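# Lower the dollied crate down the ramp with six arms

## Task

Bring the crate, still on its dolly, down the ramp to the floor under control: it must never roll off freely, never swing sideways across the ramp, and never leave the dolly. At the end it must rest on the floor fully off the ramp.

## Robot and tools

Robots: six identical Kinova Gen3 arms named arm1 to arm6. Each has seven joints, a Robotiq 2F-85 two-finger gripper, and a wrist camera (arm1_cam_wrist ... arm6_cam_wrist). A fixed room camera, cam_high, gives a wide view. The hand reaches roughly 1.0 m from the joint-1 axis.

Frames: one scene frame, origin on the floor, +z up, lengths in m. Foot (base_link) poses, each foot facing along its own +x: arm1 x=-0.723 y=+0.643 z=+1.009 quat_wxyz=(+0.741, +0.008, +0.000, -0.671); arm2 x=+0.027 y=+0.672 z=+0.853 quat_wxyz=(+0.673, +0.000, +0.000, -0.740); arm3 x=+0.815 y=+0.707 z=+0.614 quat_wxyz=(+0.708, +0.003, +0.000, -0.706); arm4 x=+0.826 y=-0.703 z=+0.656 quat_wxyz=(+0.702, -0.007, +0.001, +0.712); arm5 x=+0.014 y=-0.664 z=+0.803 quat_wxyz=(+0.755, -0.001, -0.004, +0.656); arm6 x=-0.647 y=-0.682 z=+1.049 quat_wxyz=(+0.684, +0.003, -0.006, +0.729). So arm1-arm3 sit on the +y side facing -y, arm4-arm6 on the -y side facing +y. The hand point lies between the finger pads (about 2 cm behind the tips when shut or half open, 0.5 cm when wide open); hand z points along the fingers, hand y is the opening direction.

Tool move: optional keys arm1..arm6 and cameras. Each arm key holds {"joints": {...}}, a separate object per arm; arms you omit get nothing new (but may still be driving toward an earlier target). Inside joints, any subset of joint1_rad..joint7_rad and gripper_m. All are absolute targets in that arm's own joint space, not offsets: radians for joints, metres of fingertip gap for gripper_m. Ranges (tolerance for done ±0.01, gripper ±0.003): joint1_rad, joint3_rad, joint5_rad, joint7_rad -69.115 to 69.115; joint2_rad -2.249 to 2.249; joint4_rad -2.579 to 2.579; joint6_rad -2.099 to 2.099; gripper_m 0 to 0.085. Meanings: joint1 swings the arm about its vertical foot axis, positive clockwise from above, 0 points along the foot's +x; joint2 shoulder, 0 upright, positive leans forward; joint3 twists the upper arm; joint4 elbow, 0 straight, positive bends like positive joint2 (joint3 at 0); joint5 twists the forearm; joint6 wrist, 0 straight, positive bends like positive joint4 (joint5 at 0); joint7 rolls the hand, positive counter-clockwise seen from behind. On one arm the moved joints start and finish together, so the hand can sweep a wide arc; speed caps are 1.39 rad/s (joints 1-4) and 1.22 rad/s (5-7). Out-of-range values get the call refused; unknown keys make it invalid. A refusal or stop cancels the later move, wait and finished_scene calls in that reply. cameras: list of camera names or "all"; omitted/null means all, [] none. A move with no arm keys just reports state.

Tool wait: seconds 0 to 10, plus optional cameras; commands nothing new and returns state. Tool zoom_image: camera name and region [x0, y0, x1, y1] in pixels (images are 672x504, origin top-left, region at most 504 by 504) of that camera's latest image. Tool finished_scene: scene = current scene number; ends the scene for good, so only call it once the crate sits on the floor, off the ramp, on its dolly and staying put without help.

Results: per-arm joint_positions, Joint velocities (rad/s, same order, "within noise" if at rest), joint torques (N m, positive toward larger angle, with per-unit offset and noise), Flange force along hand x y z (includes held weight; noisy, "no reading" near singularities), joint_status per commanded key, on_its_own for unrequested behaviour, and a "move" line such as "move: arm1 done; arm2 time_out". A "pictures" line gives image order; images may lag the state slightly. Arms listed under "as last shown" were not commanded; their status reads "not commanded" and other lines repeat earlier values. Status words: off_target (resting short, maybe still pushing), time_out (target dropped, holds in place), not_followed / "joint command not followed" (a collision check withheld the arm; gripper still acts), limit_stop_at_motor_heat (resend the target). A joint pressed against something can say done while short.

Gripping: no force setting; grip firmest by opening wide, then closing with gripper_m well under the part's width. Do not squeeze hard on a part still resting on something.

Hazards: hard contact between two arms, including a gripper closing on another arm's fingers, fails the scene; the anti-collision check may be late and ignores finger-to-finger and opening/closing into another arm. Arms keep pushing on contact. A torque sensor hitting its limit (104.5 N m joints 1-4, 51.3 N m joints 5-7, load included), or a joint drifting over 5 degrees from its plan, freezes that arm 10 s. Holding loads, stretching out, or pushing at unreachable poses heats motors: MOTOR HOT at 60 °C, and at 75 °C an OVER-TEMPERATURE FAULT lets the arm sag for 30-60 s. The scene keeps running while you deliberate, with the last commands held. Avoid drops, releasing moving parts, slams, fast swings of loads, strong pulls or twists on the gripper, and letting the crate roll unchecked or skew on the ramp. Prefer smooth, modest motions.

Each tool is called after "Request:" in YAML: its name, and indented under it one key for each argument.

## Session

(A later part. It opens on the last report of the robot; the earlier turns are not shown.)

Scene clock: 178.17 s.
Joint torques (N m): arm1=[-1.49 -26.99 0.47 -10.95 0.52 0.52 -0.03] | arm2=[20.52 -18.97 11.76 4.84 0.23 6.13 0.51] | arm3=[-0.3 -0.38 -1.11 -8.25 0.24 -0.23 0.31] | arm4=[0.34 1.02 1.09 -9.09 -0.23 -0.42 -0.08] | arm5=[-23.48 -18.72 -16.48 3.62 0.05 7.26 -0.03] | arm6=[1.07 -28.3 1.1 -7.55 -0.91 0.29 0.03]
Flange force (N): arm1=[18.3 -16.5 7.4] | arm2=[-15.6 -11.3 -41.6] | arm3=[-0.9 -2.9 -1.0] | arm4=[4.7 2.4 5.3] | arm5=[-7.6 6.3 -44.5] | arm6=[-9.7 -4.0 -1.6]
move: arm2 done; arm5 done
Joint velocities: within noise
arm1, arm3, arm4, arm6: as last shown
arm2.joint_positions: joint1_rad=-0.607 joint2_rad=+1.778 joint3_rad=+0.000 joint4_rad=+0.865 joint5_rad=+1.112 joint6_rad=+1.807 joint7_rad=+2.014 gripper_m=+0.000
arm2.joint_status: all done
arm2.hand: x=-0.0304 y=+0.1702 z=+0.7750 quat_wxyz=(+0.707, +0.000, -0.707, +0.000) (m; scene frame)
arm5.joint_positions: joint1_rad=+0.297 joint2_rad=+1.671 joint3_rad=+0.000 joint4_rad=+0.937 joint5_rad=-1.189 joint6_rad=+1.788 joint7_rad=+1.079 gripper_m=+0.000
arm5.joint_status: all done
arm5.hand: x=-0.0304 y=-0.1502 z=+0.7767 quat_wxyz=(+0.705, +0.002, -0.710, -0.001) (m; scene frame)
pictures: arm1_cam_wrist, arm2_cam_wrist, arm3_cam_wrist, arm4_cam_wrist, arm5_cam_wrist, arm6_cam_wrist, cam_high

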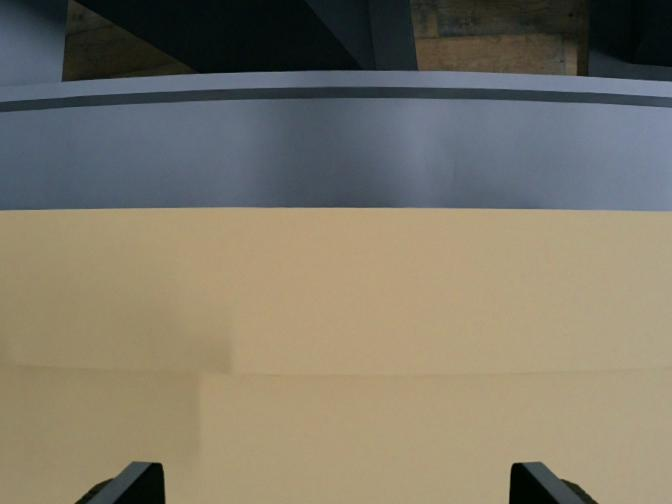

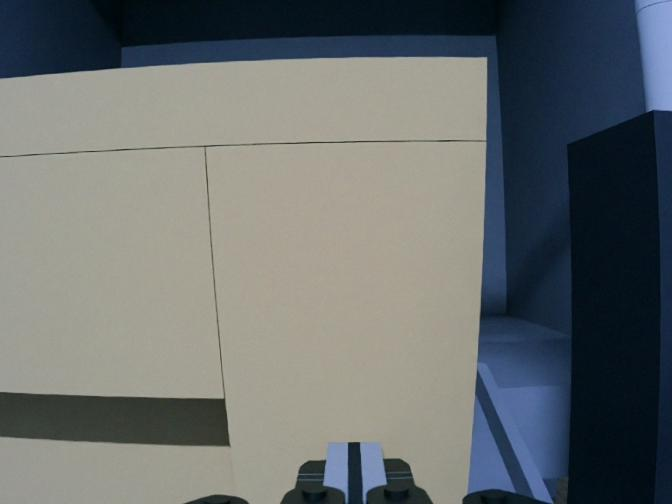

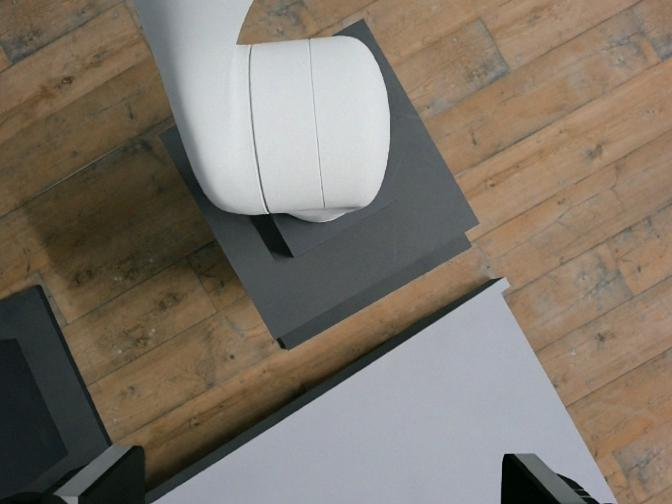

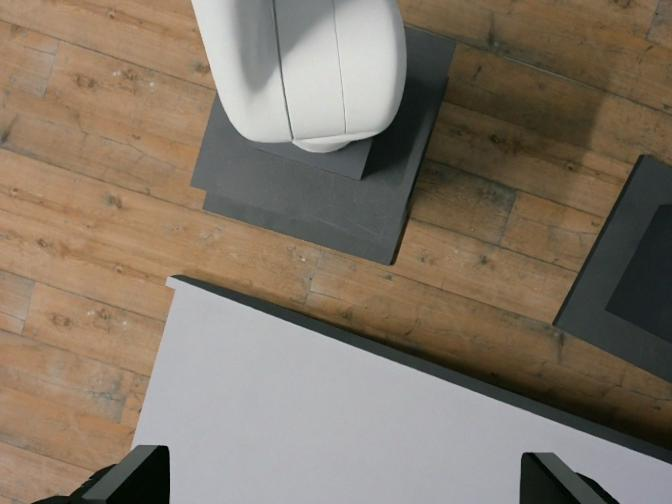

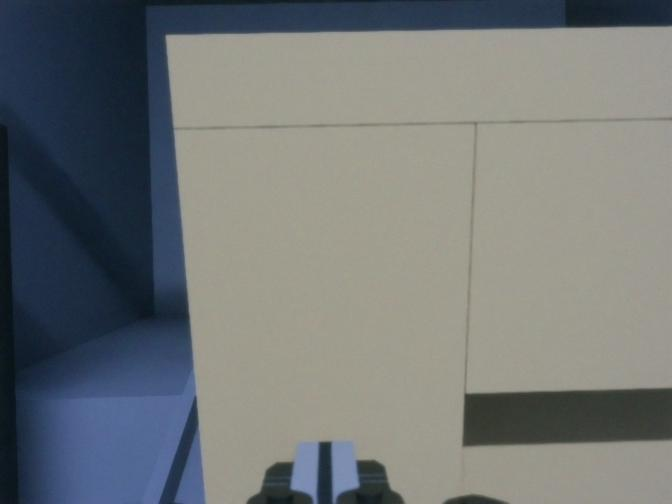

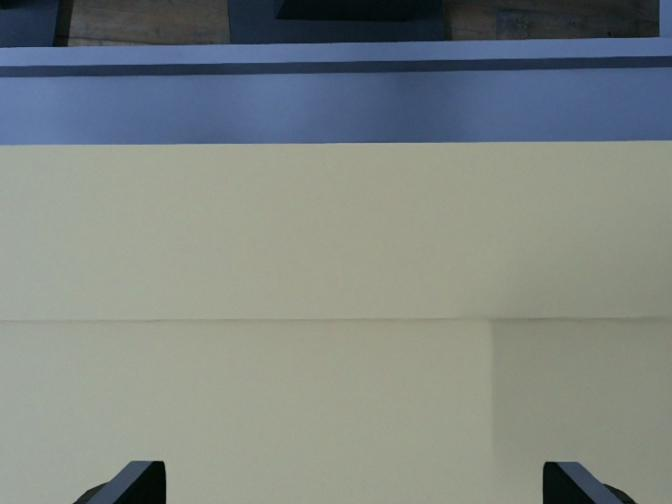

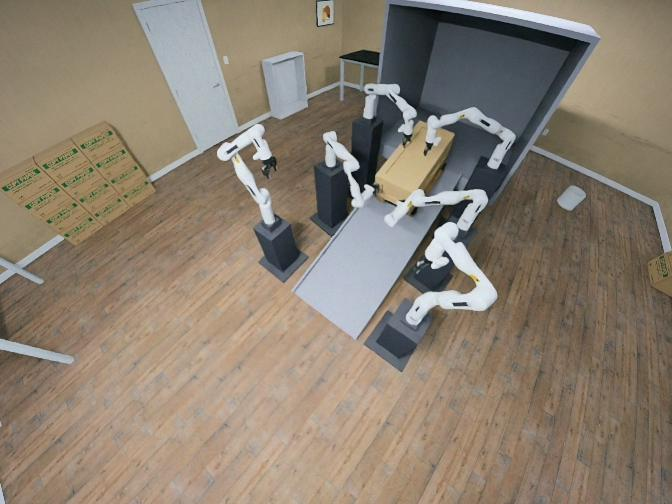

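Request:
move:
  arm1: {"joints":{"joint1_rad":-0.6943,"joint2_rad":0.9887,"joint4_rad":0.7026,"joint5_rad":0.2075,"joint6_rad":1.6629,"joint7_rad":0.7746}}
  arm6: {"joints":{"joint1_rad":0.6280,"joint2_rad":1.0326,"joint4_rad":0.7453,"joint5_rad":-0.2499,"joint6_rad":1.5272,"joint7_rad":2.1666}}
  cameras: []

Request:
move:
  arm1: {"joints":{"joint1_rad":-0.3497,"joint2_rad":0.5270,"joint4_rad":1.4362,"joint5_rad":0.2755,"joint6_rad":1.3197,"joint7_rad":1.0343}}
  arm6: {"joints":{"joint1_rad":0.2377,"joint2_rad":0.6622,"joint4_rad":1.3380,"joint5_rad":-0.3127,"joint6_rad":1.2110,"joint7_rad":1.8661}}
  cameras: []

Request:
move:
  arm1: {"joints":{"joint1_rad":0.1755,"joint2_rad":0.5621,"joint4_rad":1.3408,"joint5_rad":0.3143,"joint6_rad":1.2314,"joint7_rad":1.5430}}
  arm6: {"joints":{"joint1_rad":-0.2159,"joint2_rad":0.7821,"joint4_rad":1.0710,"joint5_rad":-0.3039,"joint6_rad":1.2198,"joint7_rad":1.3868}}
  cameras: ["arm1_cam_wrist","arm6_cam_wrist","cam_high"]

Scene clock: 188.00 s.
Joint torques (N m): arm1=[-1.5 -25.28 0.33 -11.03 0.49 0.51 -0.02] | arm2=[20.14 -18.78 11.34 4.72 0.1 6.06 0.53] | arm3=[-0.27 -0.35 -1.1 -8.22 0.2 -0.22 0.29] | arm4=[0.36 0.98 1.09 -9.08 -0.23 -0.41 -0.09] | arm5=[-23.8 -18.57 -16.59 3.73 -0.06 7.25 -0.07] | arm6=[1.04 -26.22 1.14 -7.65 -0.91 0.29 0.01]
Flange force (N): arm1=[13.9 -13.2 9.6] | arm2=[-14.7 -11.1 -40.5] | arm3=[-0.9 -2.9 -1.1] | arm4=[4.6 2.4 5.3] | arm5=[-7.6 6.2 -45.2] | arm6=[-7.2 -2.3 -2.4]
move: arm1 done; arm6 done
Joint velocities: within noise
arm1.joint_positions: joint1_rad=-0.694 joint2_rad=+0.989 joint3_rad=+0.000 joint4_rad=+0.703 joint5_rad=+0.207 joint6_rad=+1.663 joint7_rad=+0.775 gripper_m=+0.085
arm1.joint_status: all done
arm1.hand: x=-0.3607 y=+0.1583 z=+1.1888 quat_wxyz=(+0.105, -0.699, -0.701, +0.097) (m; scene frame)
arm2, arm3, arm4: as last shown
arm2.hand: x=-0.0304 y=+0.1702 z=+0.7749 quat_wxyz=(+0.707, +0.000, -0.707, +0.000) (m; scene frame)
arm5.joint_positions: joint1_rad=+0.296 joint2_rad=+1.671 joint3_rad=+0.000 joint4_rad=+0.937 joint5_rad=-1.189 joint6_rad=+1.788 joint7_rad=+1.079 gripper_m=+0.000
arm5.joint_status: not commanded
arm5.hand: x=-0.0304 y=-0.1502 z=+0.7767 quat_wxyz=(+0.704, +0.002, -0.710, -0.001) (m; scene frame)
arm6.joint_positions: joint1_rad=+0.628 joint2_rad=+1.033 joint3_rad=+0.000 joint4_rad=+0.745 joint5_rad=-0.250 joint6_rad=+1.527 joint7_rad=+2.167 gripper_m=+0.085
arm6.joint_status: all done
arm6.hand: x=-0.3602 y=-0.1315 z=+1.1949 quat_wxyz=(+0.099, +0.700, -0.699, -0.108) (m; scene frame)
pictures: none
No camera images: "cameras" was empty.

Scene clock: 190.00 s.
Joint torques (N m): arm1=[-1.4 -18.44 0.12 -10.6 0.63 0.38 -0.03] | arm2=[20.19 -18.79 11.42 4.82 0.12 6.09 0.55] | arm3=[-0.31 -0.35 -1.12 -8.2 0.22 -0.23 0.32] | arm4=[0.36 1 1.08 -9.05 -0.24 -0.4 -0.07] | arm5=[-23.84 -18.62 -16.51 3.66 0.02 7.2 -0.1] | arm6=[1.17 -20.74 1.18 -7.35 -0.98 0.06 0.02]
Flange force (N): arm1=[8.1 -4.2 6.0] | arm2=[-15.0 -11.4 -40.8] | arm3=[-0.9 -2.9 -1.2] | arm4=[4.6 2.4 5.2] | arm5=[-7.5 5.9 -45.0] | arm6=[-4.4 1.6 -1.2]
move: arm1 done; arm6 done
Joint velocities: within noise
arm1.joint_positions: joint1_rad=-0.350 joint2_rad=+0.527 joint3_rad=+0.000 joint4_rad=+1.436 joint5_rad=+0.276 joint6_rad=+1.320 joint7_rad=+1.034 gripper_m=+0.085
arm1.joint_status: all done
arm1.hand: x=-0.6213 y=+0.1776 z=+1.2360 quat_wxyz=(+0.105, -0.699, -0.701, +0.097) (m; scene frame)
arm2, arm3, arm4, arm5: as last shown
arm6.joint_positions: joint1_rad=+0.238 joint2_rad=+0.662 joint3_rad=+0.000 joint4_rad=+1.338 joint5_rad=-0.313 joint6_rad=+1.211 joint7_rad=+1.866 gripper_m=+0.085
arm6.joint_status: all done
arm6.hand: x=-0.6204 y=-0.1522 z=+1.2435 quat_wxyz=(+0.099, +0.700, -0.699, -0.108) (m; scene frame)
pictures: none
No camera images: "cameras" was empty.

Scene clock: 191.73 s.
Joint torques (N m): arm1=[-1.26 -19.7 0.23 -11.2 0.76 -0.01 -0.04] | arm2=[20.17 -18.81 11.34 4.8 0.08 6.07 0.54] | arm3=[-0.28 -0.34 -1.07 -8.21 0.22 -0.24 0.31] | arm4=[0.41 1.01 1.05 -9.05 -0.21 -0.42 -0.07] | arm5=[-23.73 -18.57 -16.54 3.66 0.01 7.26 -0.01] | arm6=[1.3 -23.54 1.16 -8.2 -1.02 -0.34 0.03]
Flange force (N): arm1=[10.6 0.6 4.7] | arm2=[-15.0 -11.4 -40.7] | arm3=[-0.9 -2.7 -1.2] | arm4=[4.6 2.3 5.2] | arm5=[-7.4 6.2 -44.9] | arm6=[-4.4 3.4 -0.8]
move: arm1 done; arm6 done
Joint velocities: within noise
arm1.joint_positions: joint1_rad=+0.175 joint2_rad=+0.562 joint3_rad=+0.000 joint4_rad=+1.341 joint5_rad=+0.314 joint6_rad=+1.231 joint7_rad=+1.543 gripper_m=+0.085
arm1.joint_status: all done
arm1.hand: x=-0.8814 y=+0.1225 z=+1.2425 quat_wxyz=(+0.105, -0.699, -0.701, +0.097) (m; scene frame)
arm2, arm3, arm4, arm5: as last shown
arm6.joint_positions: joint1_rad=-0.216 joint2_rad=+0.782 joint3_rad=+0.000 joint4_rad=+1.071 joint5_rad=-0.304 joint6_rad=+1.220 joint7_rad=+1.387 gripper_m=+0.085
arm6.joint_status: all done
arm6.hand: x=-0.8804 y=-0.1023 z=+1.2531 quat_wxyz=(+0.099, +0.700, -0.699, -0.107) (m; scene frame)
pictures: arm1_cam_wrist, arm6_cam_wrist, cam_high

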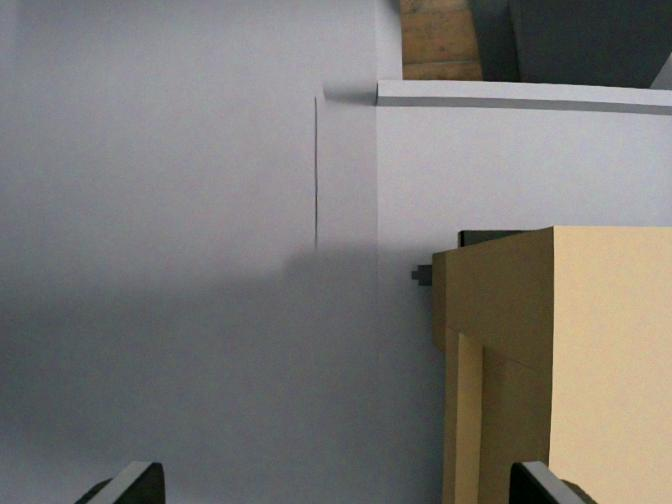

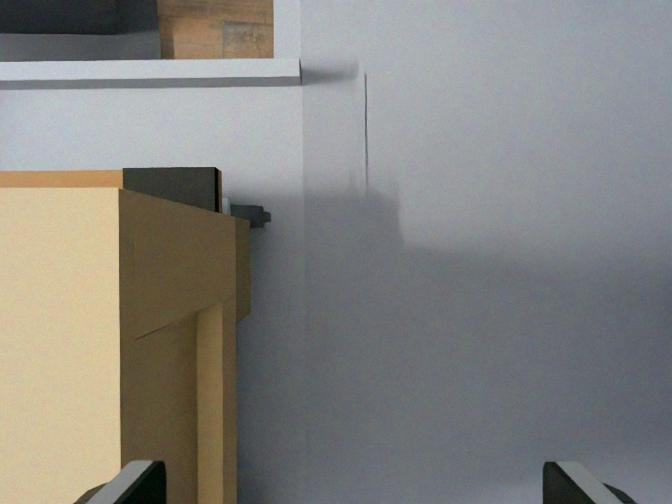

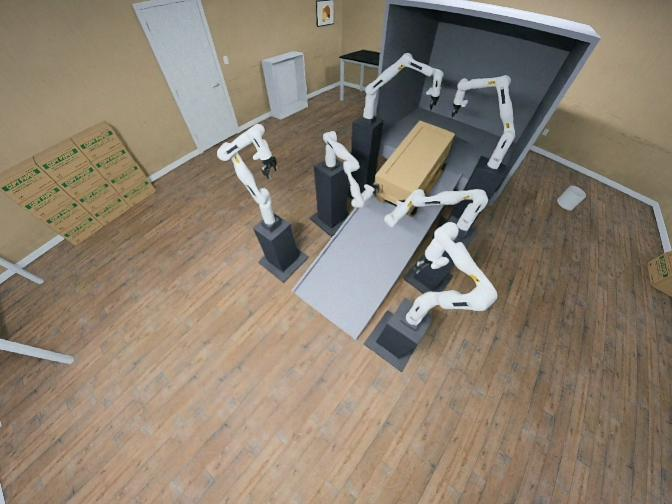

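Request:
move:
  arm1: {"joints":{"joint1_rad":0.0149,"joint2_rad":0.6535,"joint4_rad":1.4260,"joint5_rad":0.3312,"joint6_rad":1.1103,"joint7_rad":1.3313}}
  arm6: {"joints":{"joint1_rad":-0.0738,"joint2_rad":0.8706,"joint4_rad":1.1732,"joint5_rad":-0.3346,"joint6_rad":1.0802,"joint7_rad":1.5896}}
  cameras: ["arm1_cam_wrist","arm6_cam_wrist"]

Scene clock: 197.47 s.
Joint torques (N m): arm1=[-1.44 -20.39 0.28 -10.45 0.66 0.18 -0.08] | arm2=[20.19 -18.81 11.37 4.75 0.1 6.05 0.56] | arm3=[-0.29 -0.34 -1.06 -8.2 0.24 -0.18 0.3] | arm4=[0.41 1.02 1.1 -9.05 -0.22 -0.42 -0.08] | arm5=[-23.73 -18.49 -16.52 3.64 -0.01 7.18 -0.03] | arm6=[1.24 -24.04 1.15 -7.39 -0.97 -0.18 0.05]
Flange force (N): arm1=[10.5 -1.7 3.9] | arm2=[-14.8 -11.0 -40.7] | arm3=[-0.9 -2.7 -1.1] | arm4=[4.6 2.4 5.2] | arm5=[-7.1 6.0 -44.9] | arm6=[-5.0 2.5 -0.3]
move: arm1 done; arm6 done
Joint velocities: within noise
arm1.joint_positions: joint1_rad=+0.015 joint2_rad=+0.653 joint3_rad=+0.000 joint4_rad=+1.426 joint5_rad=+0.331 joint6_rad=+1.110 joint7_rad=+1.331 gripper_m=+0.085
arm1.joint_status: all done
arm1.hand: x=-0.7961 y=+0.1108 z=+1.1708 quat_wxyz=(+0.104, -0.699, -0.701, +0.097) (m; scene frame)
arm2, arm5: as last shown
arm3.joint_positions: joint1_rad=+0.428 joint2_rad=-0.420 joint3_rad=-0.114 joint4_rad=+1.539 joint5_rad=-0.034 joint6_rad=+1.985 joint7_rad=+1.341 gripper_m=+0.085
arm3.joint_status: not commanded
arm3.hand: x=+0.7696 y=+0.5907 z=+1.1089 quat_wxyz=(-0.006, -0.869, -0.495, +0.016) (m; scene frame)
arm4.joint_positions: joint1_rad=-0.423 joint2_rad=-0.413 joint3_rad=-0.036 joint4_rad=+1.450 joint5_rad=-0.024 joint6_rad=+1.972 joint7_rad=+1.392 gripper_m=+0.085
arm4.joint_status: not commanded
arm4.hand: x=+0.7699 y=-0.5637 z=+1.1754 quat_wxyz=(-0.024, +0.804, -0.591, -0.054) (m; scene frame)
arm6.joint_positions: joint1_rad=-0.074 joint2_rad=+0.871 joint3_rad=+0.000 joint4_rad=+1.173 joint5_rad=-0.335 joint6_rad=+1.080 joint7_rad=+1.590 gripper_m=+0.085
arm6.joint_status: all done
arm6.hand: x=-0.7967 y=-0.0841 z=+1.1706 quat_wxyz=(+0.099, +0.700, -0.699, -0.107) (m; scene frame)
pictures: arm1_cam_wrist, arm6_cam_wrist

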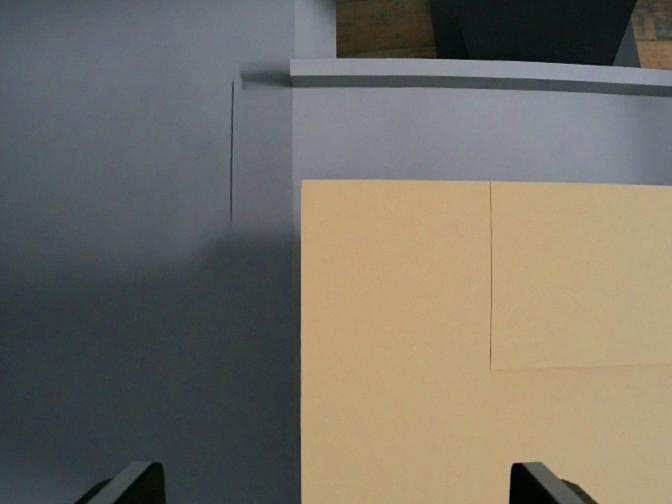

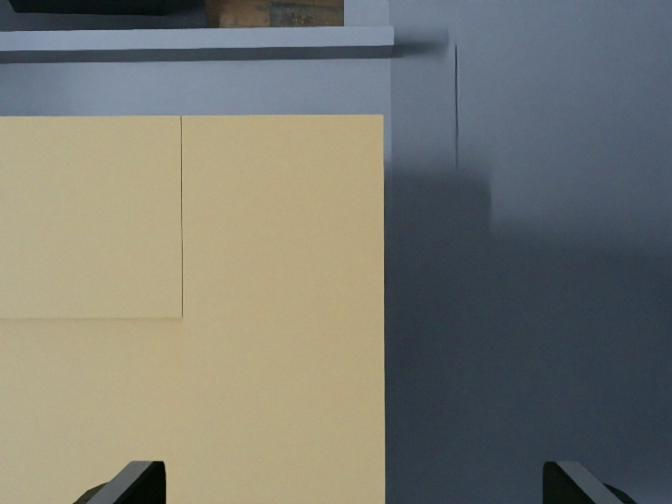

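Request:
zoom_image:
  camera: "arm1_cam_wrist"
  region: [420, 300, 672, 504]

Request:
zoom_image:
  camera: "arm6_cam_wrist"
  region: [0, 250, 300, 504]

Request:
zoom_image:
  camera: "cam_high"
  region: [350, 90, 510, 230]

Scaled by 2.000.

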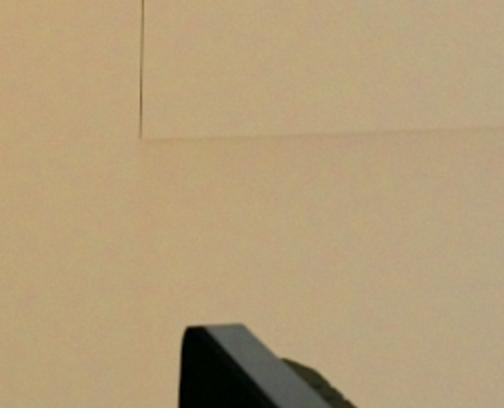

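Scaled by 1.680.

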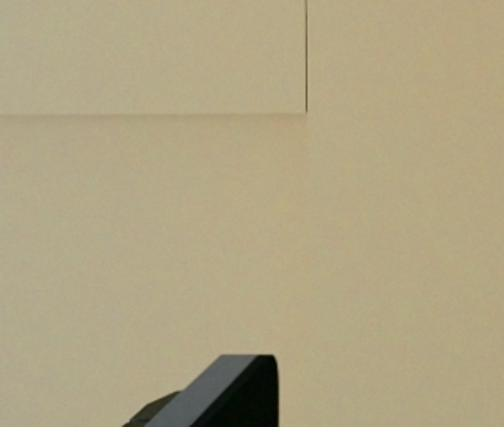

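This scene's latest camera images include none from cam_high. They are from: arm1_cam_wrist, arm6_cam_wrist. cam_high's image comes with the result of a call that names it in "cameras".

Request:
move:
  arm1: {"joints":{"joint1_rad":-0.0020,"joint2_rad":0.7228,"joint4_rad":1.4823,"joint5_rad":0.3539,"joint6_rad":0.9967,"joint7_rad":1.2673}}
  arm6: {"joints":{"joint1_rad":-0.0580,"joint2_rad":0.9333,"joint4_rad":1.2245,"joint5_rad":-0.3577,"joint6_rad":0.9774,"joint7_rad":1.6498}}
  cameras: ["arm1_cam_wrist","arm6_cam_wrist"]

Scene clock: 202.33 s.
Joint torques (N m): arm1=[-1.38 -20.83 0.37 -9.77 0.63 0.23 -0.05] | arm2=[20.15 -18.75 11.4 4.73 0.1 6.05 0.5] | arm3=[-0.3 -0.36 -1.08 -8.29 0.21 -0.18 0.31] | arm4=[0.37 1.01 1.08 -9.06 -0.23 -0.4 -0.08] | arm5=[-23.75 -18.55 -16.68 3.76 0.01 7.25 -0.09] | arm6=[1.29 -24.3 1.11 -6.87 -0.91 -0.11 0.03]
Flange force (N): arm1=[10.3 -2.0 2.8] | arm2=[-14.6 -11.1 -40.6] | arm3=[-0.9 -2.8 -0.7] | arm4=[4.6 2.4 5.3] | arm5=[-7.6 6.3 -45.1] | arm6=[-4.7 2.3 0.2]
move: arm1 done; arm6 done
Joint velocities: within noise
arm1.joint_positions: joint1_rad=-0.002 joint2_rad=+0.723 joint3_rad=+0.000 joint4_rad=+1.482 joint5_rad=+0.354 joint6_rad=+0.997 joint7_rad=+1.267 gripper_m=+0.085
arm1.joint_status: all done
arm1.hand: x=-0.7865 y=+0.1105 z=+1.1192 quat_wxyz=(+0.105, -0.699, -0.701, +0.097) (m; scene frame)
arm2, arm3, arm4, arm5: as last shown
arm6.joint_positions: joint1_rad=-0.058 joint2_rad=+0.933 joint3_rad=+0.000 joint4_rad=+1.224 joint5_rad=-0.358 joint6_rad=+0.977 joint7_rad=+1.650 gripper_m=+0.085
arm6.joint_status: all done
arm6.hand: x=-0.7868 y=-0.0843 z=+1.1191 quat_wxyz=(+0.099, +0.700, -0.699, -0.108) (m; scene frame)
pictures: arm1_cam_wrist, arm6_cam_wrist

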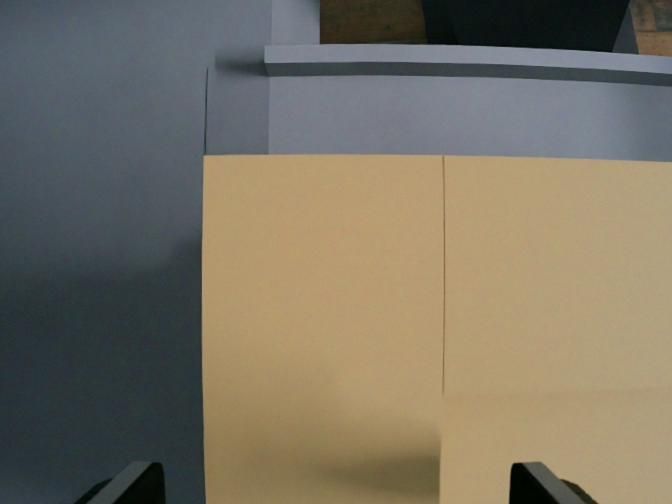

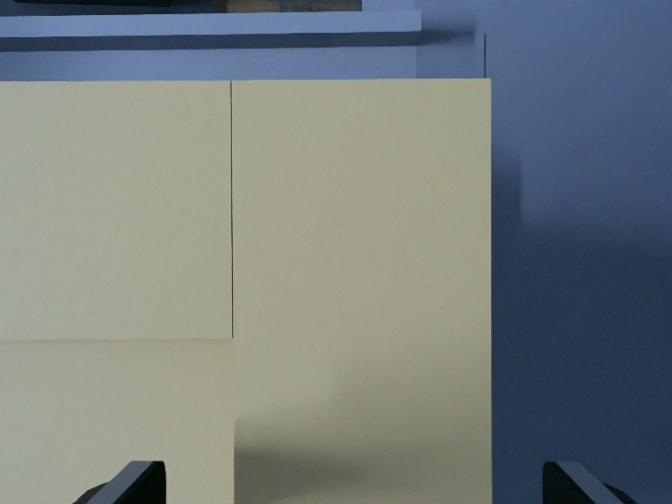

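Request:
move:
  arm1: {"joints":{"joint1_rad":0.0243,"joint2_rad":0.7827,"joint4_rad":1.5158,"joint5_rad":0.3807,"joint6_rad":0.9021,"joint7_rad":1.2496}}
  arm6: {"joints":{"joint1_rad":-0.0814,"joint2_rad":0.9956,"joint4_rad":1.2349,"joint5_rad":-0.3774,"joint6_rad":0.9029,"joint7_rad":1.6601}}
  cameras: ["arm1_cam_wrist","arm6_cam_wrist"]

Scene clock: 205.50 s.
Joint torques (N m): arm1=[9.42 21.34 7.92 1.91 3.37 -5.11 -0.97] | arm2=[19.72 -19.08 11.5 4.31 0.53 5.61 0.55] | arm3=[-0.28 -0.39 -1.1 -8.22 0.2 -0.22 0.3] | arm4=[0.4 1.02 1.11 -9.03 -0.21 -0.43 -0.07] | arm5=[-22.05 -18.06 -15.16 3.35 0.23 6.38 -0.07] | arm6=[-19.54 55.37 -14.18 10.08 -5.71 -11.21 1.67]
Flange force (N): arm1=[28.7 -7.3 -89.4] | arm2=[-14.0 -9.4 -40.2] | arm3=[-1.0 -2.9 -1.1] | arm4=[4.6 2.5 5.1] | arm5=[-5.3 6.1 -42.1] | arm6=[33.8 6.3 -156.2]
move: arm1 done; arm6 done
Joint velocities: within noise
arm1.joint_positions: joint1_rad=+0.024 joint2_rad=+0.782 joint3_rad=+0.000 joint4_rad=+1.516 joint5_rad=+0.381 joint6_rad=+0.902 joint7_rad=+1.250 gripper_m=+0.085
arm1.joint_status: all done
arm1.hand: x=-0.7999 y=+0.1104 z=+1.0791 quat_wxyz=(+0.104, -0.699, -0.701, +0.097) (m; scene frame)
arm2, arm3, arm4, arm5: as last shown
arm5.hand: x=-0.0304 y=-0.1503 z=+0.7767 quat_wxyz=(+0.704, +0.002, -0.710, -0.001) (m; scene frame)
arm6.joint_positions: joint1_rad=-0.081 joint2_rad=+0.993 joint3_rad=+0.000 joint4_rad=+1.235 joint5_rad=-0.377 joint6_rad=+0.903 joint7_rad=+1.660 gripper_m=+0.085
arm6.joint_status: all done
arm6.hand: x=-0.8009 y=-0.0829 z=+1.0804 quat_wxyz=(+0.098, +0.700, -0.699, -0.108) (m; scene frame)
pictures: arm1_cam_wrist, arm6_cam_wrist

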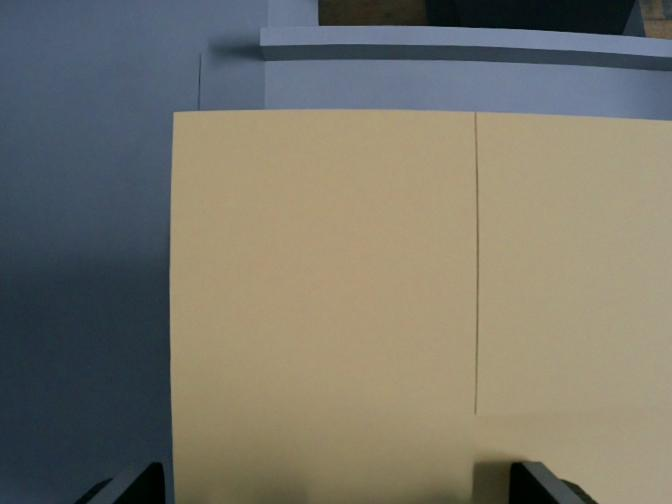

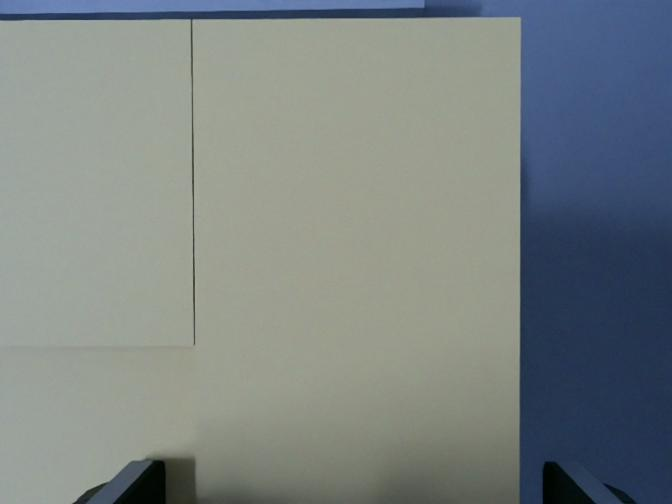

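Request:
move:
  arm1: {"joints":{"joint1_rad":0.0209,"joint2_rad":0.7749,"joint4_rad":1.5114,"joint5_rad":0.3772,"joint6_rad":0.9144,"joint7_rad":1.2519}}
  arm6: {"joints":{"joint1_rad":-0.0772,"joint2_rad":0.9844,"joint4_rad":1.2330,"joint5_rad":-0.3738,"joint6_rad":0.9163,"joint7_rad":1.6582}}
  cameras: []

Scene clock: 207.73 s.
Joint torques (N m): arm1=[-0.09 -17.32 1.35 -6.73 0.79 0.89 0.06] | arm2=[19.4 -18.63 10.89 4.17 0.28 5.33 0.55] | arm3=[-0.28 -0.37 -1.07 -8.24 0.21 -0.22 0.3] | arm4=[0.37 0.99 1.11 -9.06 -0.24 -0.41 -0.08] | arm5=[-23.2 -18.87 -16.41 3.45 -0.27 7.08 -0.07] | arm6=[-3.6 -6.61 -2.54 3.54 -1.71 2.27 -0.31]
Flange force (N): arm1=[8.2 -1.6 -4.8] | arm2=[-12.5 -9.3 -39.2] | arm3=[-0.9 -2.8 -1.0] | arm4=[4.6 2.5 5.2] | arm5=[-7.5 5.6 -44.2] | arm6=[-12.0 3.5 -27.2]
move: arm1 done; arm6 done
Joint velocities: within noise
arm1.joint_positions: joint1_rad=+0.021 joint2_rad=+0.775 joint3_rad=+0.000 joint4_rad=+1.511 joint5_rad=+0.377 joint6_rad=+0.914 joint7_rad=+1.252 gripper_m=+0.085
arm1.joint_status: all done
arm1.hand: x=-0.7984 y=+0.1104 z=+1.0841 quat_wxyz=(+0.105, -0.699, -0.701, +0.097) (m; scene frame)
arm2, arm3, arm4: as last shown
arm2.hand: x=-0.0304 y=+0.1702 z=+0.7750 quat_wxyz=(+0.707, +0.000, -0.707, +0.000) (m; scene frame)
arm5.joint_positions: joint1_rad=+0.297 joint2_rad=+1.671 joint3_rad=+0.000 joint4_rad=+0.937 joint5_rad=-1.189 joint6_rad=+1.788 joint7_rad=+1.079 gripper_m=+0.000
arm5.joint_status: not commanded
arm5.hand: x=-0.0303 y=-0.1502 z=+0.7767 quat_wxyz=(+0.704, +0.002, -0.710, -0.001) (m; scene frame)
arm6.joint_positions: joint1_rad=-0.077 joint2_rad=+0.985 joint3_rad=+0.000 joint4_rad=+1.233 joint5_rad=-0.374 joint6_rad=+0.916 joint7_rad=+1.658 gripper_m=+0.085
arm6.joint_status: all done
arm6.hand: x=-0.7986 y=-0.0836 z=+1.0860 quat_wxyz=(+0.099, +0.700, -0.699, -0.107) (m; scene frame)
pictures: none
No camera images: "cameras" was empty.

Request:
move:
  arm1: {"joints":{"gripper_m":0.074}}
  arm6: {"joints":{"joint1_rad":-0.0762,"joint2_rad":0.9814,"joint4_rad":1.2325,"joint5_rad":-0.3729,"joint6_rad":0.9199,"joint7_rad":1.6577,"gripper_m":0.074}}
  cameras: ["arm1_cam_wrist","arm6_cam_wrist"]

Scene clock: 210.80 s.
Joint torques (N m): arm1=[14.09 8.82 13.23 2.22 5.69 -0.1 -0.13] | arm2=[15.82 -19.62 9.35 3.03 0.29 4.88 0.5] | arm3=[-0.27 -0.4 -1.11 -8.21 0.23 -0.21 0.28] | arm4=[0.38 0.98 1.08 -9.05 -0.23 -0.39 -0.08] | arm5=[-19.55 -18.37 -13.73 2.46 0.16 5.83 -0.07] | arm6=[-14.69 5.88 -11.98 2.69 -5.85 -1.3 0.23]
Flange force (N): arm1=[16.0 9.4 -63.3] | arm2=[-11.3 -8.6 -32.2] | arm3=[-1.0 -2.9 -1.2] | arm4=[4.5 2.4 5.2] | arm5=[-3.6 4.6 -37.0] | arm6=[1.2 -8.5 -59.5]
move: arm1 done; arm6 done
Joint velocities: within noise
arm1.joint_positions: joint1_rad=+0.021 joint2_rad=+0.775 joint3_rad=+0.000 joint4_rad=+1.511 joint5_rad=+0.377 joint6_rad=+0.914 joint7_rad=+1.252 gripper_m=+0.074
arm1.joint_status: all done
arm1.hand: x=-0.7983 y=+0.1102 z=+1.0842 quat_wxyz=(+0.105, -0.699, -0.701, +0.097) (m; scene frame)
arm2.joint_positions: joint1_rad=-0.607 joint2_rad=+1.778 joint3_rad=+0.000 joint4_rad=+0.865 joint5_rad=+1.112 joint6_rad=+1.807 joint7_rad=+2.014 gripper_m=+0.000
arm2.joint_status: not commanded
arm2.hand: x=-0.0304 y=+0.1702 z=+0.7749 quat_wxyz=(+0.707, +0.000, -0.707, +0.000) (m; scene frame)
arm3, arm4: as last shown
arm5.joint_positions: joint1_rad=+0.296 joint2_rad=+1.671 joint3_rad=+0.000 joint4_rad=+0.937 joint5_rad=-1.189 joint6_rad=+1.788 joint7_rad=+1.079 gripper_m=+0.000
arm5.joint_status: not commanded
arm5.hand: x=-0.0304 y=-0.1502 z=+0.7767 quat_wxyz=(+0.704, +0.002, -0.710, -0.001) (m; scene frame)
arm6.joint_positions: joint1_rad=-0.076 joint2_rad=+0.981 joint3_rad=+0.000 joint4_rad=+1.232 joint5_rad=-0.373 joint6_rad=+0.920 joint7_rad=+1.658 gripper_m=+0.074
arm6.joint_status: all done
arm6.hand: x=-0.7979 y=-0.0835 z=+1.0881 quat_wxyz=(+0.099, +0.700, -0.699, -0.108) (m; scene frame)
pictures: arm1_cam_wrist, arm6_cam_wrist

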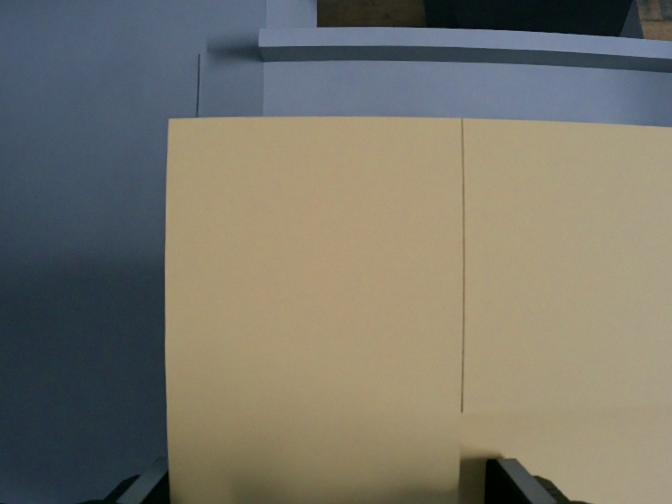

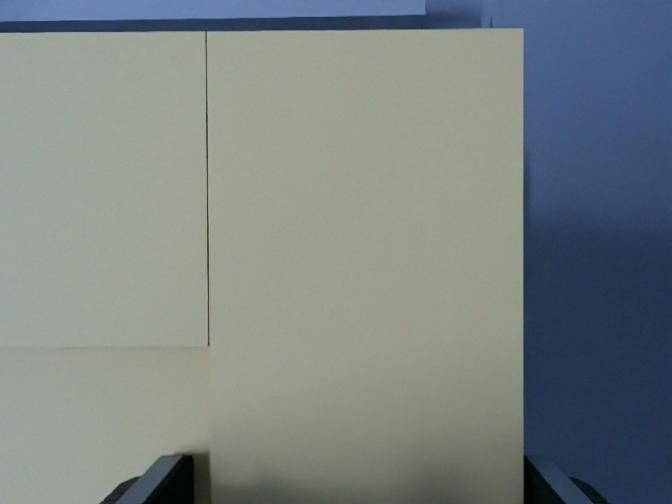

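Request:
move:
  arm1: {"joints":{"joint1_rad":0.026,"joint2_rad":0.7671,"joint4_rad":1.5070,"joint5_rad":0.3737,"joint6_rad":0.9267,"joint7_rad":1.2542}}
  arm6: {"joints":{"joint1_rad":-0.0782,"joint2_rad":0.9733,"joint4_rad":1.2311,"joint5_rad":-0.3703,"joint6_rad":0.9296,"joint7_rad":1.6564}}
  cameras: ["arm1_cam_wrist","arm6_cam_wrist"]

Scene clock: 212.83 s.
Joint torques (N m): arm1=[-0.23 -18.11 1.33 -7.47 0.79 0.68 0] | arm2=[17.91 -19.72 10.79 3.97 0.38 5.91 0.54] | arm3=[-0.25 -0.33 -1.08 -8.27 0.21 -0.22 0.3] | arm4=[0.36 1.01 1.09 -9.06 -0.23 -0.41 -0.1] | arm5=[-20.73 -19.28 -15.17 2.69 -0.26 6.84 -0.09] | arm6=[1.26 -24.64 1.09 -6.66 -0.89 -0.12 0.03]
Flange force (N): arm1=[9.0 -1.5 -3.4] | arm2=[-14.5 -10.1 -36.4] | arm3=[-0.8 -2.9 -0.9] | arm4=[4.6 2.4 5.2] | arm5=[-6.4 4.4 -39.0] | arm6=[-4.7 2.2 0.5]
move: arm1 done; arm6 done
Joint velocities: within noise
arm1.joint_positions: joint1_rad=+0.026 joint2_rad=+0.767 joint3_rad=+0.000 joint4_rad=+1.507 joint5_rad=+0.374 joint6_rad=+0.927 joint7_rad=+1.254 gripper_m=+0.074
arm1.joint_status: all done
arm1.hand: x=-0.8012 y=+0.1108 z=+1.0893 quat_wxyz=(+0.105, -0.702, -0.698, +0.096) (m; scene frame)
arm2, arm3, arm4: as last shown
arm2.hand: x=-0.0303 y=+0.1702 z=+0.7749 quat_wxyz=(+0.707, +0.000, -0.707, +0.000) (m; scene frame)
arm5.joint_positions: joint1_rad=+0.297 joint2_rad=+1.671 joint3_rad=+0.000 joint4_rad=+0.937 joint5_rad=-1.189 joint6_rad=+1.788 joint7_rad=+1.079 gripper_m=+0.000
arm5.joint_status: not commanded
arm5.hand: x=-0.0303 y=-0.1502 z=+0.7767 quat_wxyz=(+0.704, +0.002, -0.710, -0.001) (m; scene frame)
arm6.joint_positions: joint1_rad=-0.078 joint2_rad=+0.973 joint3_rad=+0.000 joint4_rad=+1.231 joint5_rad=-0.370 joint6_rad=+0.930 joint7_rad=+1.656 gripper_m=+0.074
arm6.joint_status: all done
arm6.hand: x=-0.7991 y=-0.0843 z=+1.0933 quat_wxyz=(+0.099, +0.702, -0.697, -0.107) (m; scene frame)
pictures: arm1_cam_wrist, arm6_cam_wrist

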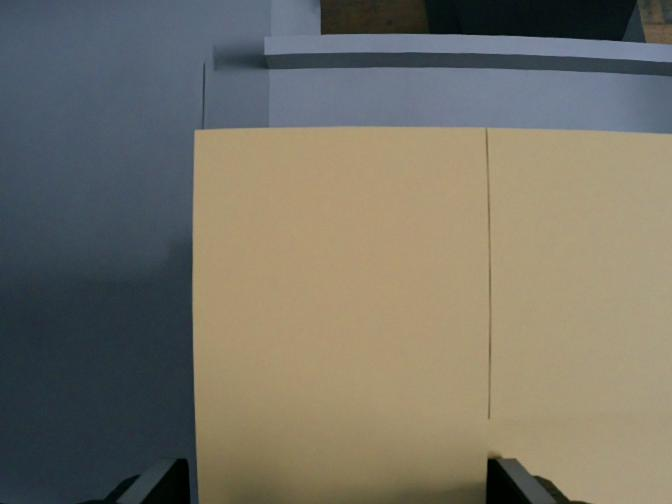

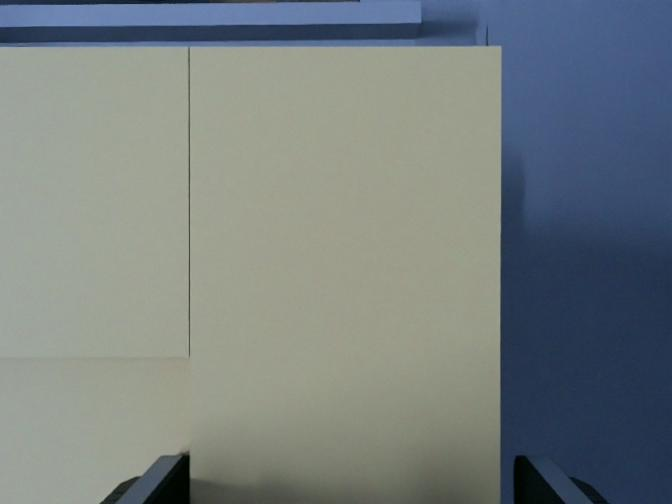

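Request:
move:
  arm6: {"joints":{"joint1_rad":-0.0790,"joint2_rad":0.9775,"joint4_rad":1.2319,"joint5_rad":-0.3717,"joint6_rad":0.9246,"joint7_rad":1.6571}}
  cameras: []

Request:
move:
  arm1: {"joints":{"gripper_m":0.066}}
  arm6: {"joints":{"gripper_m":0.066}}
  cameras: ["arm1_cam_wrist","arm6_cam_wrist","arm2_cam_wrist"]

Scene clock: 216.90 s.
Joint torques (N m): arm1=[-1.03 -20.26 0.65 -9 0.68 0.22 -0.06] | arm2=[18.85 -19.32 10.98 4.21 0.42 5.58 0.53] | arm3=[-0.3 -0.36 -1.08 -8.21 0.21 -0.19 0.31] | arm4=[0.36 1.02 1.14 -9.07 -0.23 -0.38 -0.07] | arm5=[-21.25 -19.07 -15.33 2.83 -0.27 6.62 -0.06] | arm6=[-2.21 -9.11 -1.26 -1.87 -1.44 -1.26 0.16]
Flange force (N): arm1=[10.2 -1.9 0.4] | arm2=[-14.4 -10.3 -38.7] | arm3=[-1.0 -2.8 -1.1] | arm4=[4.7 2.6 5.4] | arm5=[-6.3 4.7 -40.4] | arm6=[-0.6 3.9 -27.8]
move: arm6 done
Joint velocities: within noise
arm1, arm2, arm3, arm4: as last shown
arm1.hand: x=-0.8011 y=+0.1107 z=+1.0894 quat_wxyz=(+0.105, -0.702, -0.698, +0.096) (m; scene frame)
arm2.hand: x=-0.0304 y=+0.1702 z=+0.7749 quat_wxyz=(+0.707, +0.000, -0.707, +0.000) (m; scene frame)
arm5.joint_positions: joint1_rad=+0.296 joint2_rad=+1.671 joint3_rad=+0.000 joint4_rad=+0.937 joint5_rad=-1.189 joint6_rad=+1.788 joint7_rad=+1.079 gripper_m=+0.000
arm5.joint_status: not commanded
arm5.hand: x=-0.0304 y=-0.1502 z=+0.7767 quat_wxyz=(+0.704, +0.002, -0.710, -0.001) (m; scene frame)
arm6.joint_positions: joint1_rad=-0.079 joint2_rad=+0.977 joint3_rad=+0.000 joint4_rad=+1.232 joint5_rad=-0.372 joint6_rad=+0.925 joint7_rad=+1.657 gripper_m=+0.074
arm6.joint_status: all done
arm6.hand: x=-0.7995 y=-0.0841 z=+1.0907 quat_wxyz=(+0.099, +0.702, -0.697, -0.107) (m; scene frame)
pictures: none
No camera images: "cameras" was empty.

Scene clock: 217.77 s.
Joint torques (N m): arm1=[9.04 -4.05 9.12 -2.27 3.97 0.55 -0.16] | arm2=[16.62 -19.23 9.52 3.38 0.17 4.92 0.54] | arm3=[-0.3 -0.35 -1.09 -8.23 0.22 -0.22 0.31] | arm4=[0.41 1 1.11 -9.07 -0.19 -0.41 -0.07] | arm5=[-19.38 -18.47 -13.74 2.46 0.12 5.86 -0.11] | arm6=[-17.45 10.75 -14.1 4.53 -6.54 -1.28 0.21]
Flange force (N): arm1=[12.7 7.3 -35.4] | arm2=[-11.5 -9.2 -33.8] | arm3=[-0.9 -2.8 -1.1] | arm4=[4.6 2.5 5.3] | arm5=[-3.8 4.6 -36.7] | arm6=[1.3 -10.5 -68.7]
move: arm1 done; arm6 done
Joint velocities: within noise
arm1.joint_positions: joint1_rad=+0.026 joint2_rad=+0.767 joint3_rad=+0.000 joint4_rad=+1.507 joint5_rad=+0.374 joint6_rad=+0.927 joint7_rad=+1.254 gripper_m=+0.066
arm1.joint_status: all done
arm1.hand: x=-0.8011 y=+0.1107 z=+1.0894 quat_wxyz=(+0.105, -0.702, -0.698, +0.096) (m; scene frame)
arm2, arm3, arm4, arm5: as last shown
arm6.joint_positions: joint1_rad=-0.079 joint2_rad=+0.977 joint3_rad=+0.000 joint4_rad=+1.232 joint5_rad=-0.372 joint6_rad=+0.925 joint7_rad=+1.657 gripper_m=+0.066
arm6.joint_status: all done
arm6.hand: x=-0.7996 y=-0.0841 z=+1.0906 quat_wxyz=(+0.099, +0.702, -0.697, -0.107) (m; scene frame)
pictures: arm1_cam_wrist, arm2_cam_wrist, arm6_cam_wrist

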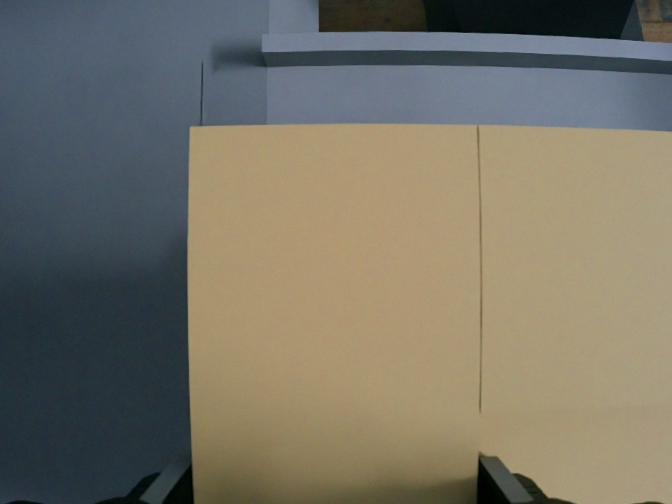

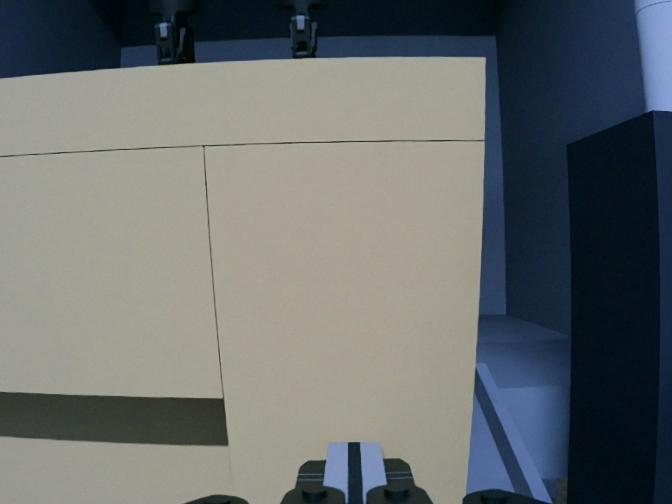

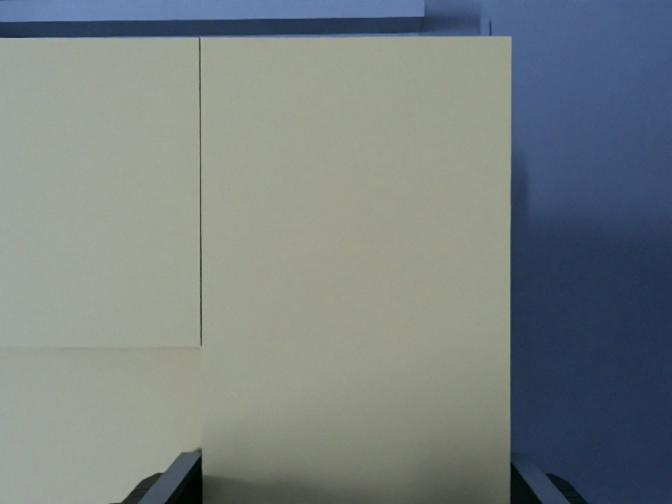

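Request:
move:
  arm1: {"joints":{"joint2_rad":0.7656,"joint4_rad":1.5061,"joint5_rad":0.3730,"joint6_rad":0.9291,"joint7_rad":1.2546}}
  arm6: {"joints":{"joint2_rad":0.9743,"joint4_rad":1.2314,"joint5_rad":-0.3707,"joint6_rad":0.9284,"joint7_rad":1.6566}}
  cameras: []

Request:
move:
  arm2: {"joints":{"joint1_rad":-0.6523,"joint2_rad":1.8249,"joint4_rad":0.7491,"joint5_rad":1.0867,"joint6_rad":1.8592,"joint7_rad":2.0665}}
  arm5: {"joints":{"joint1_rad":0.3424,"joint2_rad":1.7160,"joint4_rad":0.8283,"joint5_rad":-1.1621,"joint6_rad":1.8348,"joint7_rad":1.0284}}
  cameras: ["arm1_cam_wrist","arm6_cam_wrist","arm2_cam_wrist","arm5_cam_wrist"]

Scene clock: 221.00 s.
Joint torques (N m): arm1=[4.65 -9.44 5.13 -2.06 2.04 2.06 0.09] | arm2=[16.95 -19.31 9.86 3.64 0.26 5.16 0.52] | arm3=[-0.3 -0.35 -1.09 -8.25 0.21 -0.19 0.31] | arm4=[0.41 1.03 1.11 -9.06 -0.23 -0.4 -0.06] | arm5=[-20.14 -19.19 -14.7 2.25 -0.37 6.14 -0.07] | arm6=[-10.14 -5.53 -8.4 3.04 -4.22 2.31 -0.18]
Flange force (N): arm1=[5.8 2.6 -20.5] | arm2=[-12.5 -9.9 -34.8] | arm3=[-0.9 -2.8 -0.9] | arm4=[4.7 2.5 5.3] | arm5=[-4.9 3.2 -38.1] | arm6=[-11.0 -6.2 -33.1]
move: arm1 done; arm6 done
Joint velocities: within noise
arm1.joint_positions: joint1_rad=+0.026 joint2_rad=+0.766 joint3_rad=+0.000 joint4_rad=+1.506 joint5_rad=+0.373 joint6_rad=+0.929 joint7_rad=+1.255 gripper_m=+0.066
arm1.joint_status: all done
arm1.hand: x=-0.8012 y=+0.1108 z=+1.0904 quat_wxyz=(+0.105, -0.702, -0.697, +0.096) (m; scene frame)
arm2: as last shown
arm3.joint_positions: joint1_rad=+0.428 joint2_rad=-0.420 joint3_rad=-0.114 joint4_rad=+1.539 joint5_rad=-0.034 joint6_rad=+1.985 joint7_rad=+1.341 gripper_m=+0.085
arm3.joint_status: not commanded
arm3.hand: x=+0.7696 y=+0.5907 z=+1.1089 quat_wxyz=(-0.006, -0.869, -0.495, +0.016) (m; scene frame)
arm4.joint_positions: joint1_rad=-0.423 joint2_rad=-0.413 joint3_rad=-0.036 joint4_rad=+1.450 joint5_rad=-0.024 joint6_rad=+1.972 joint7_rad=+1.392 gripper_m=+0.085
arm4.joint_status: not commanded
arm4.hand: x=+0.7699 y=-0.5637 z=+1.1754 quat_wxyz=(-0.024, +0.804, -0.591, -0.054) (m; scene frame)
arm5.joint_positions: joint1_rad=+0.297 joint2_rad=+1.671 joint3_rad=+0.000 joint4_rad=+0.937 joint5_rad=-1.189 joint6_rad=+1.788 joint7_rad=+1.079 gripper_m=+0.000
arm5.joint_status: not commanded
arm5.hand: x=-0.0303 y=-0.1502 z=+0.7767 quat_wxyz=(+0.704, +0.002, -0.710, -0.001) (m; scene frame)
arm6.joint_positions: joint1_rad=-0.079 joint2_rad=+0.974 joint3_rad=+0.000 joint4_rad=+1.231 joint5_rad=-0.371 joint6_rad=+0.928 joint7_rad=+1.657 gripper_m=+0.066
arm6.joint_status: all done
arm6.hand: x=-0.7997 y=-0.0844 z=+1.0926 quat_wxyz=(+0.099, +0.702, -0.697, -0.107) (m; scene frame)
pictures: none
No camera images: "cameras" was empty.

Scene clock: 221.97 s.
Joint torques (N m): arm1=[20.78 -17.69 21.69 -4.13 9.57 5.59 0.1] | arm2=[0.74 -24.28 3.41 -2.79 1.63 2.38 0.62] | arm3=[-0.32 -0.35 -1.13 -8.22 0.17 -0.21 0.29] | arm4=[0.41 1.04 1.1 -9.04 -0.23 -0.4 -0.09] | arm5=[0.74 -22.74 -3.6 -4.25 -1.13 2.8 -0.13] | arm6=[-31.93 -16.28 -28.91 -3.53 -14.25 3.38 -0.17]
Flange force (N): arm1=[4.3 36.4 -13.0] | arm2=[-4.9 -1.4 -3.5] | arm3=[-0.9 -3.0 -1.1] | arm4=[4.6 2.4 5.2] | arm5=[4.7 -5.1 3.5] | arm6=[-10.8 -45.5 -28.9]
move: arm2 done; arm5 done
Joint velocities: within noise
arm1, arm3, arm4, arm6: as last shown
arm2.joint_positions: joint1_rad=-0.652 joint2_rad=+1.825 joint3_rad=+0.000 joint4_rad=+0.749 joint5_rad=+1.087 joint6_rad=+1.859 joint7_rad=+2.066 gripper_m=+0.000
arm2.joint_status: all done
arm2.hand: x=-0.0003 y=+0.1701 z=+0.7668 quat_wxyz=(+0.707, +0.000, -0.707, +0.000) (m; scene frame)
arm5.joint_positions: joint1_rad=+0.342 joint2_rad=+1.716 joint3_rad=+0.000 joint4_rad=+0.828 joint5_rad=-1.162 joint6_rad=+1.835 joint7_rad=+1.028 gripper_m=+0.000
arm5.joint_status: all done
arm5.hand: x=-0.0003 y=-0.1501 z=+0.7687 quat_wxyz=(+0.704, +0.002, -0.710, -0.001) (m; scene frame)
arm6.hand: x=-0.7996 y=-0.0844 z=+1.0927 quat_wxyz=(+0.099, +0.702, -0.697, -0.107) (m; scene frame)
pictures: arm1_cam_wrist, arm2_cam_wrist, arm5_cam_wrist, arm6_cam_wrist

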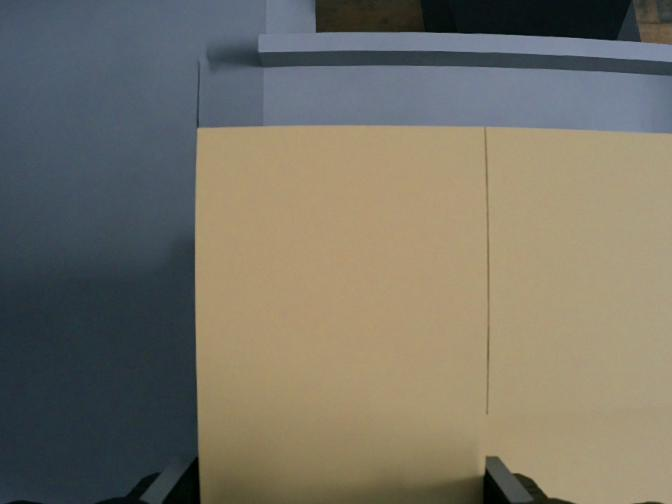

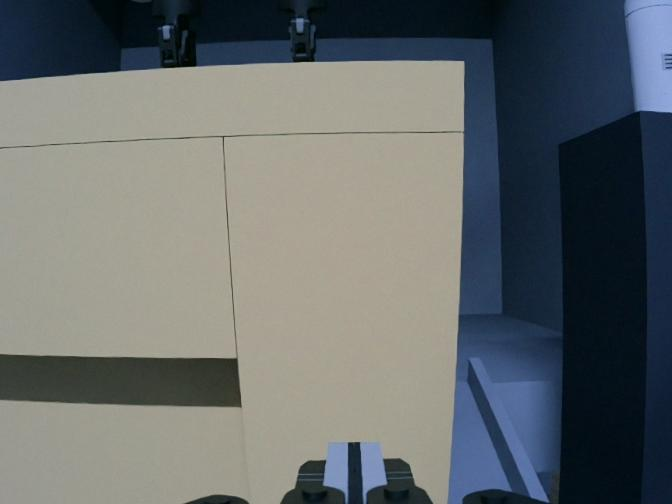

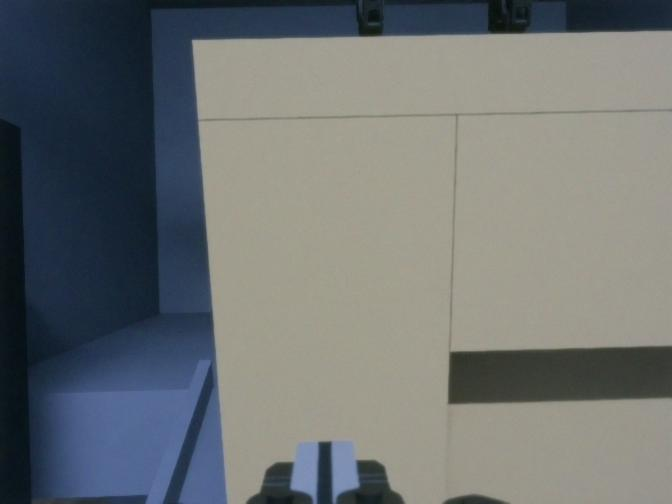

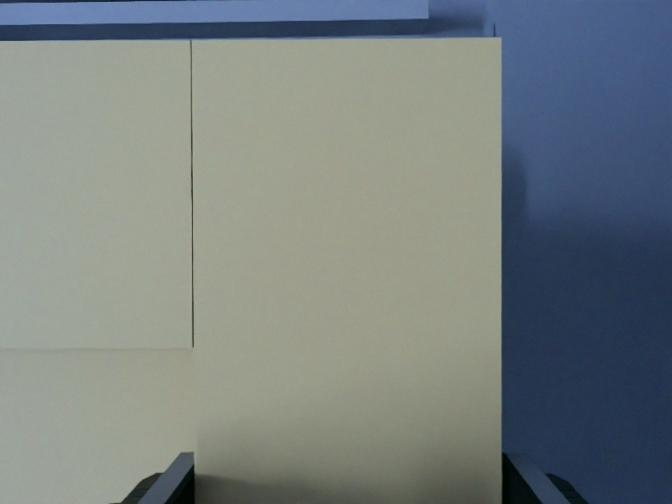

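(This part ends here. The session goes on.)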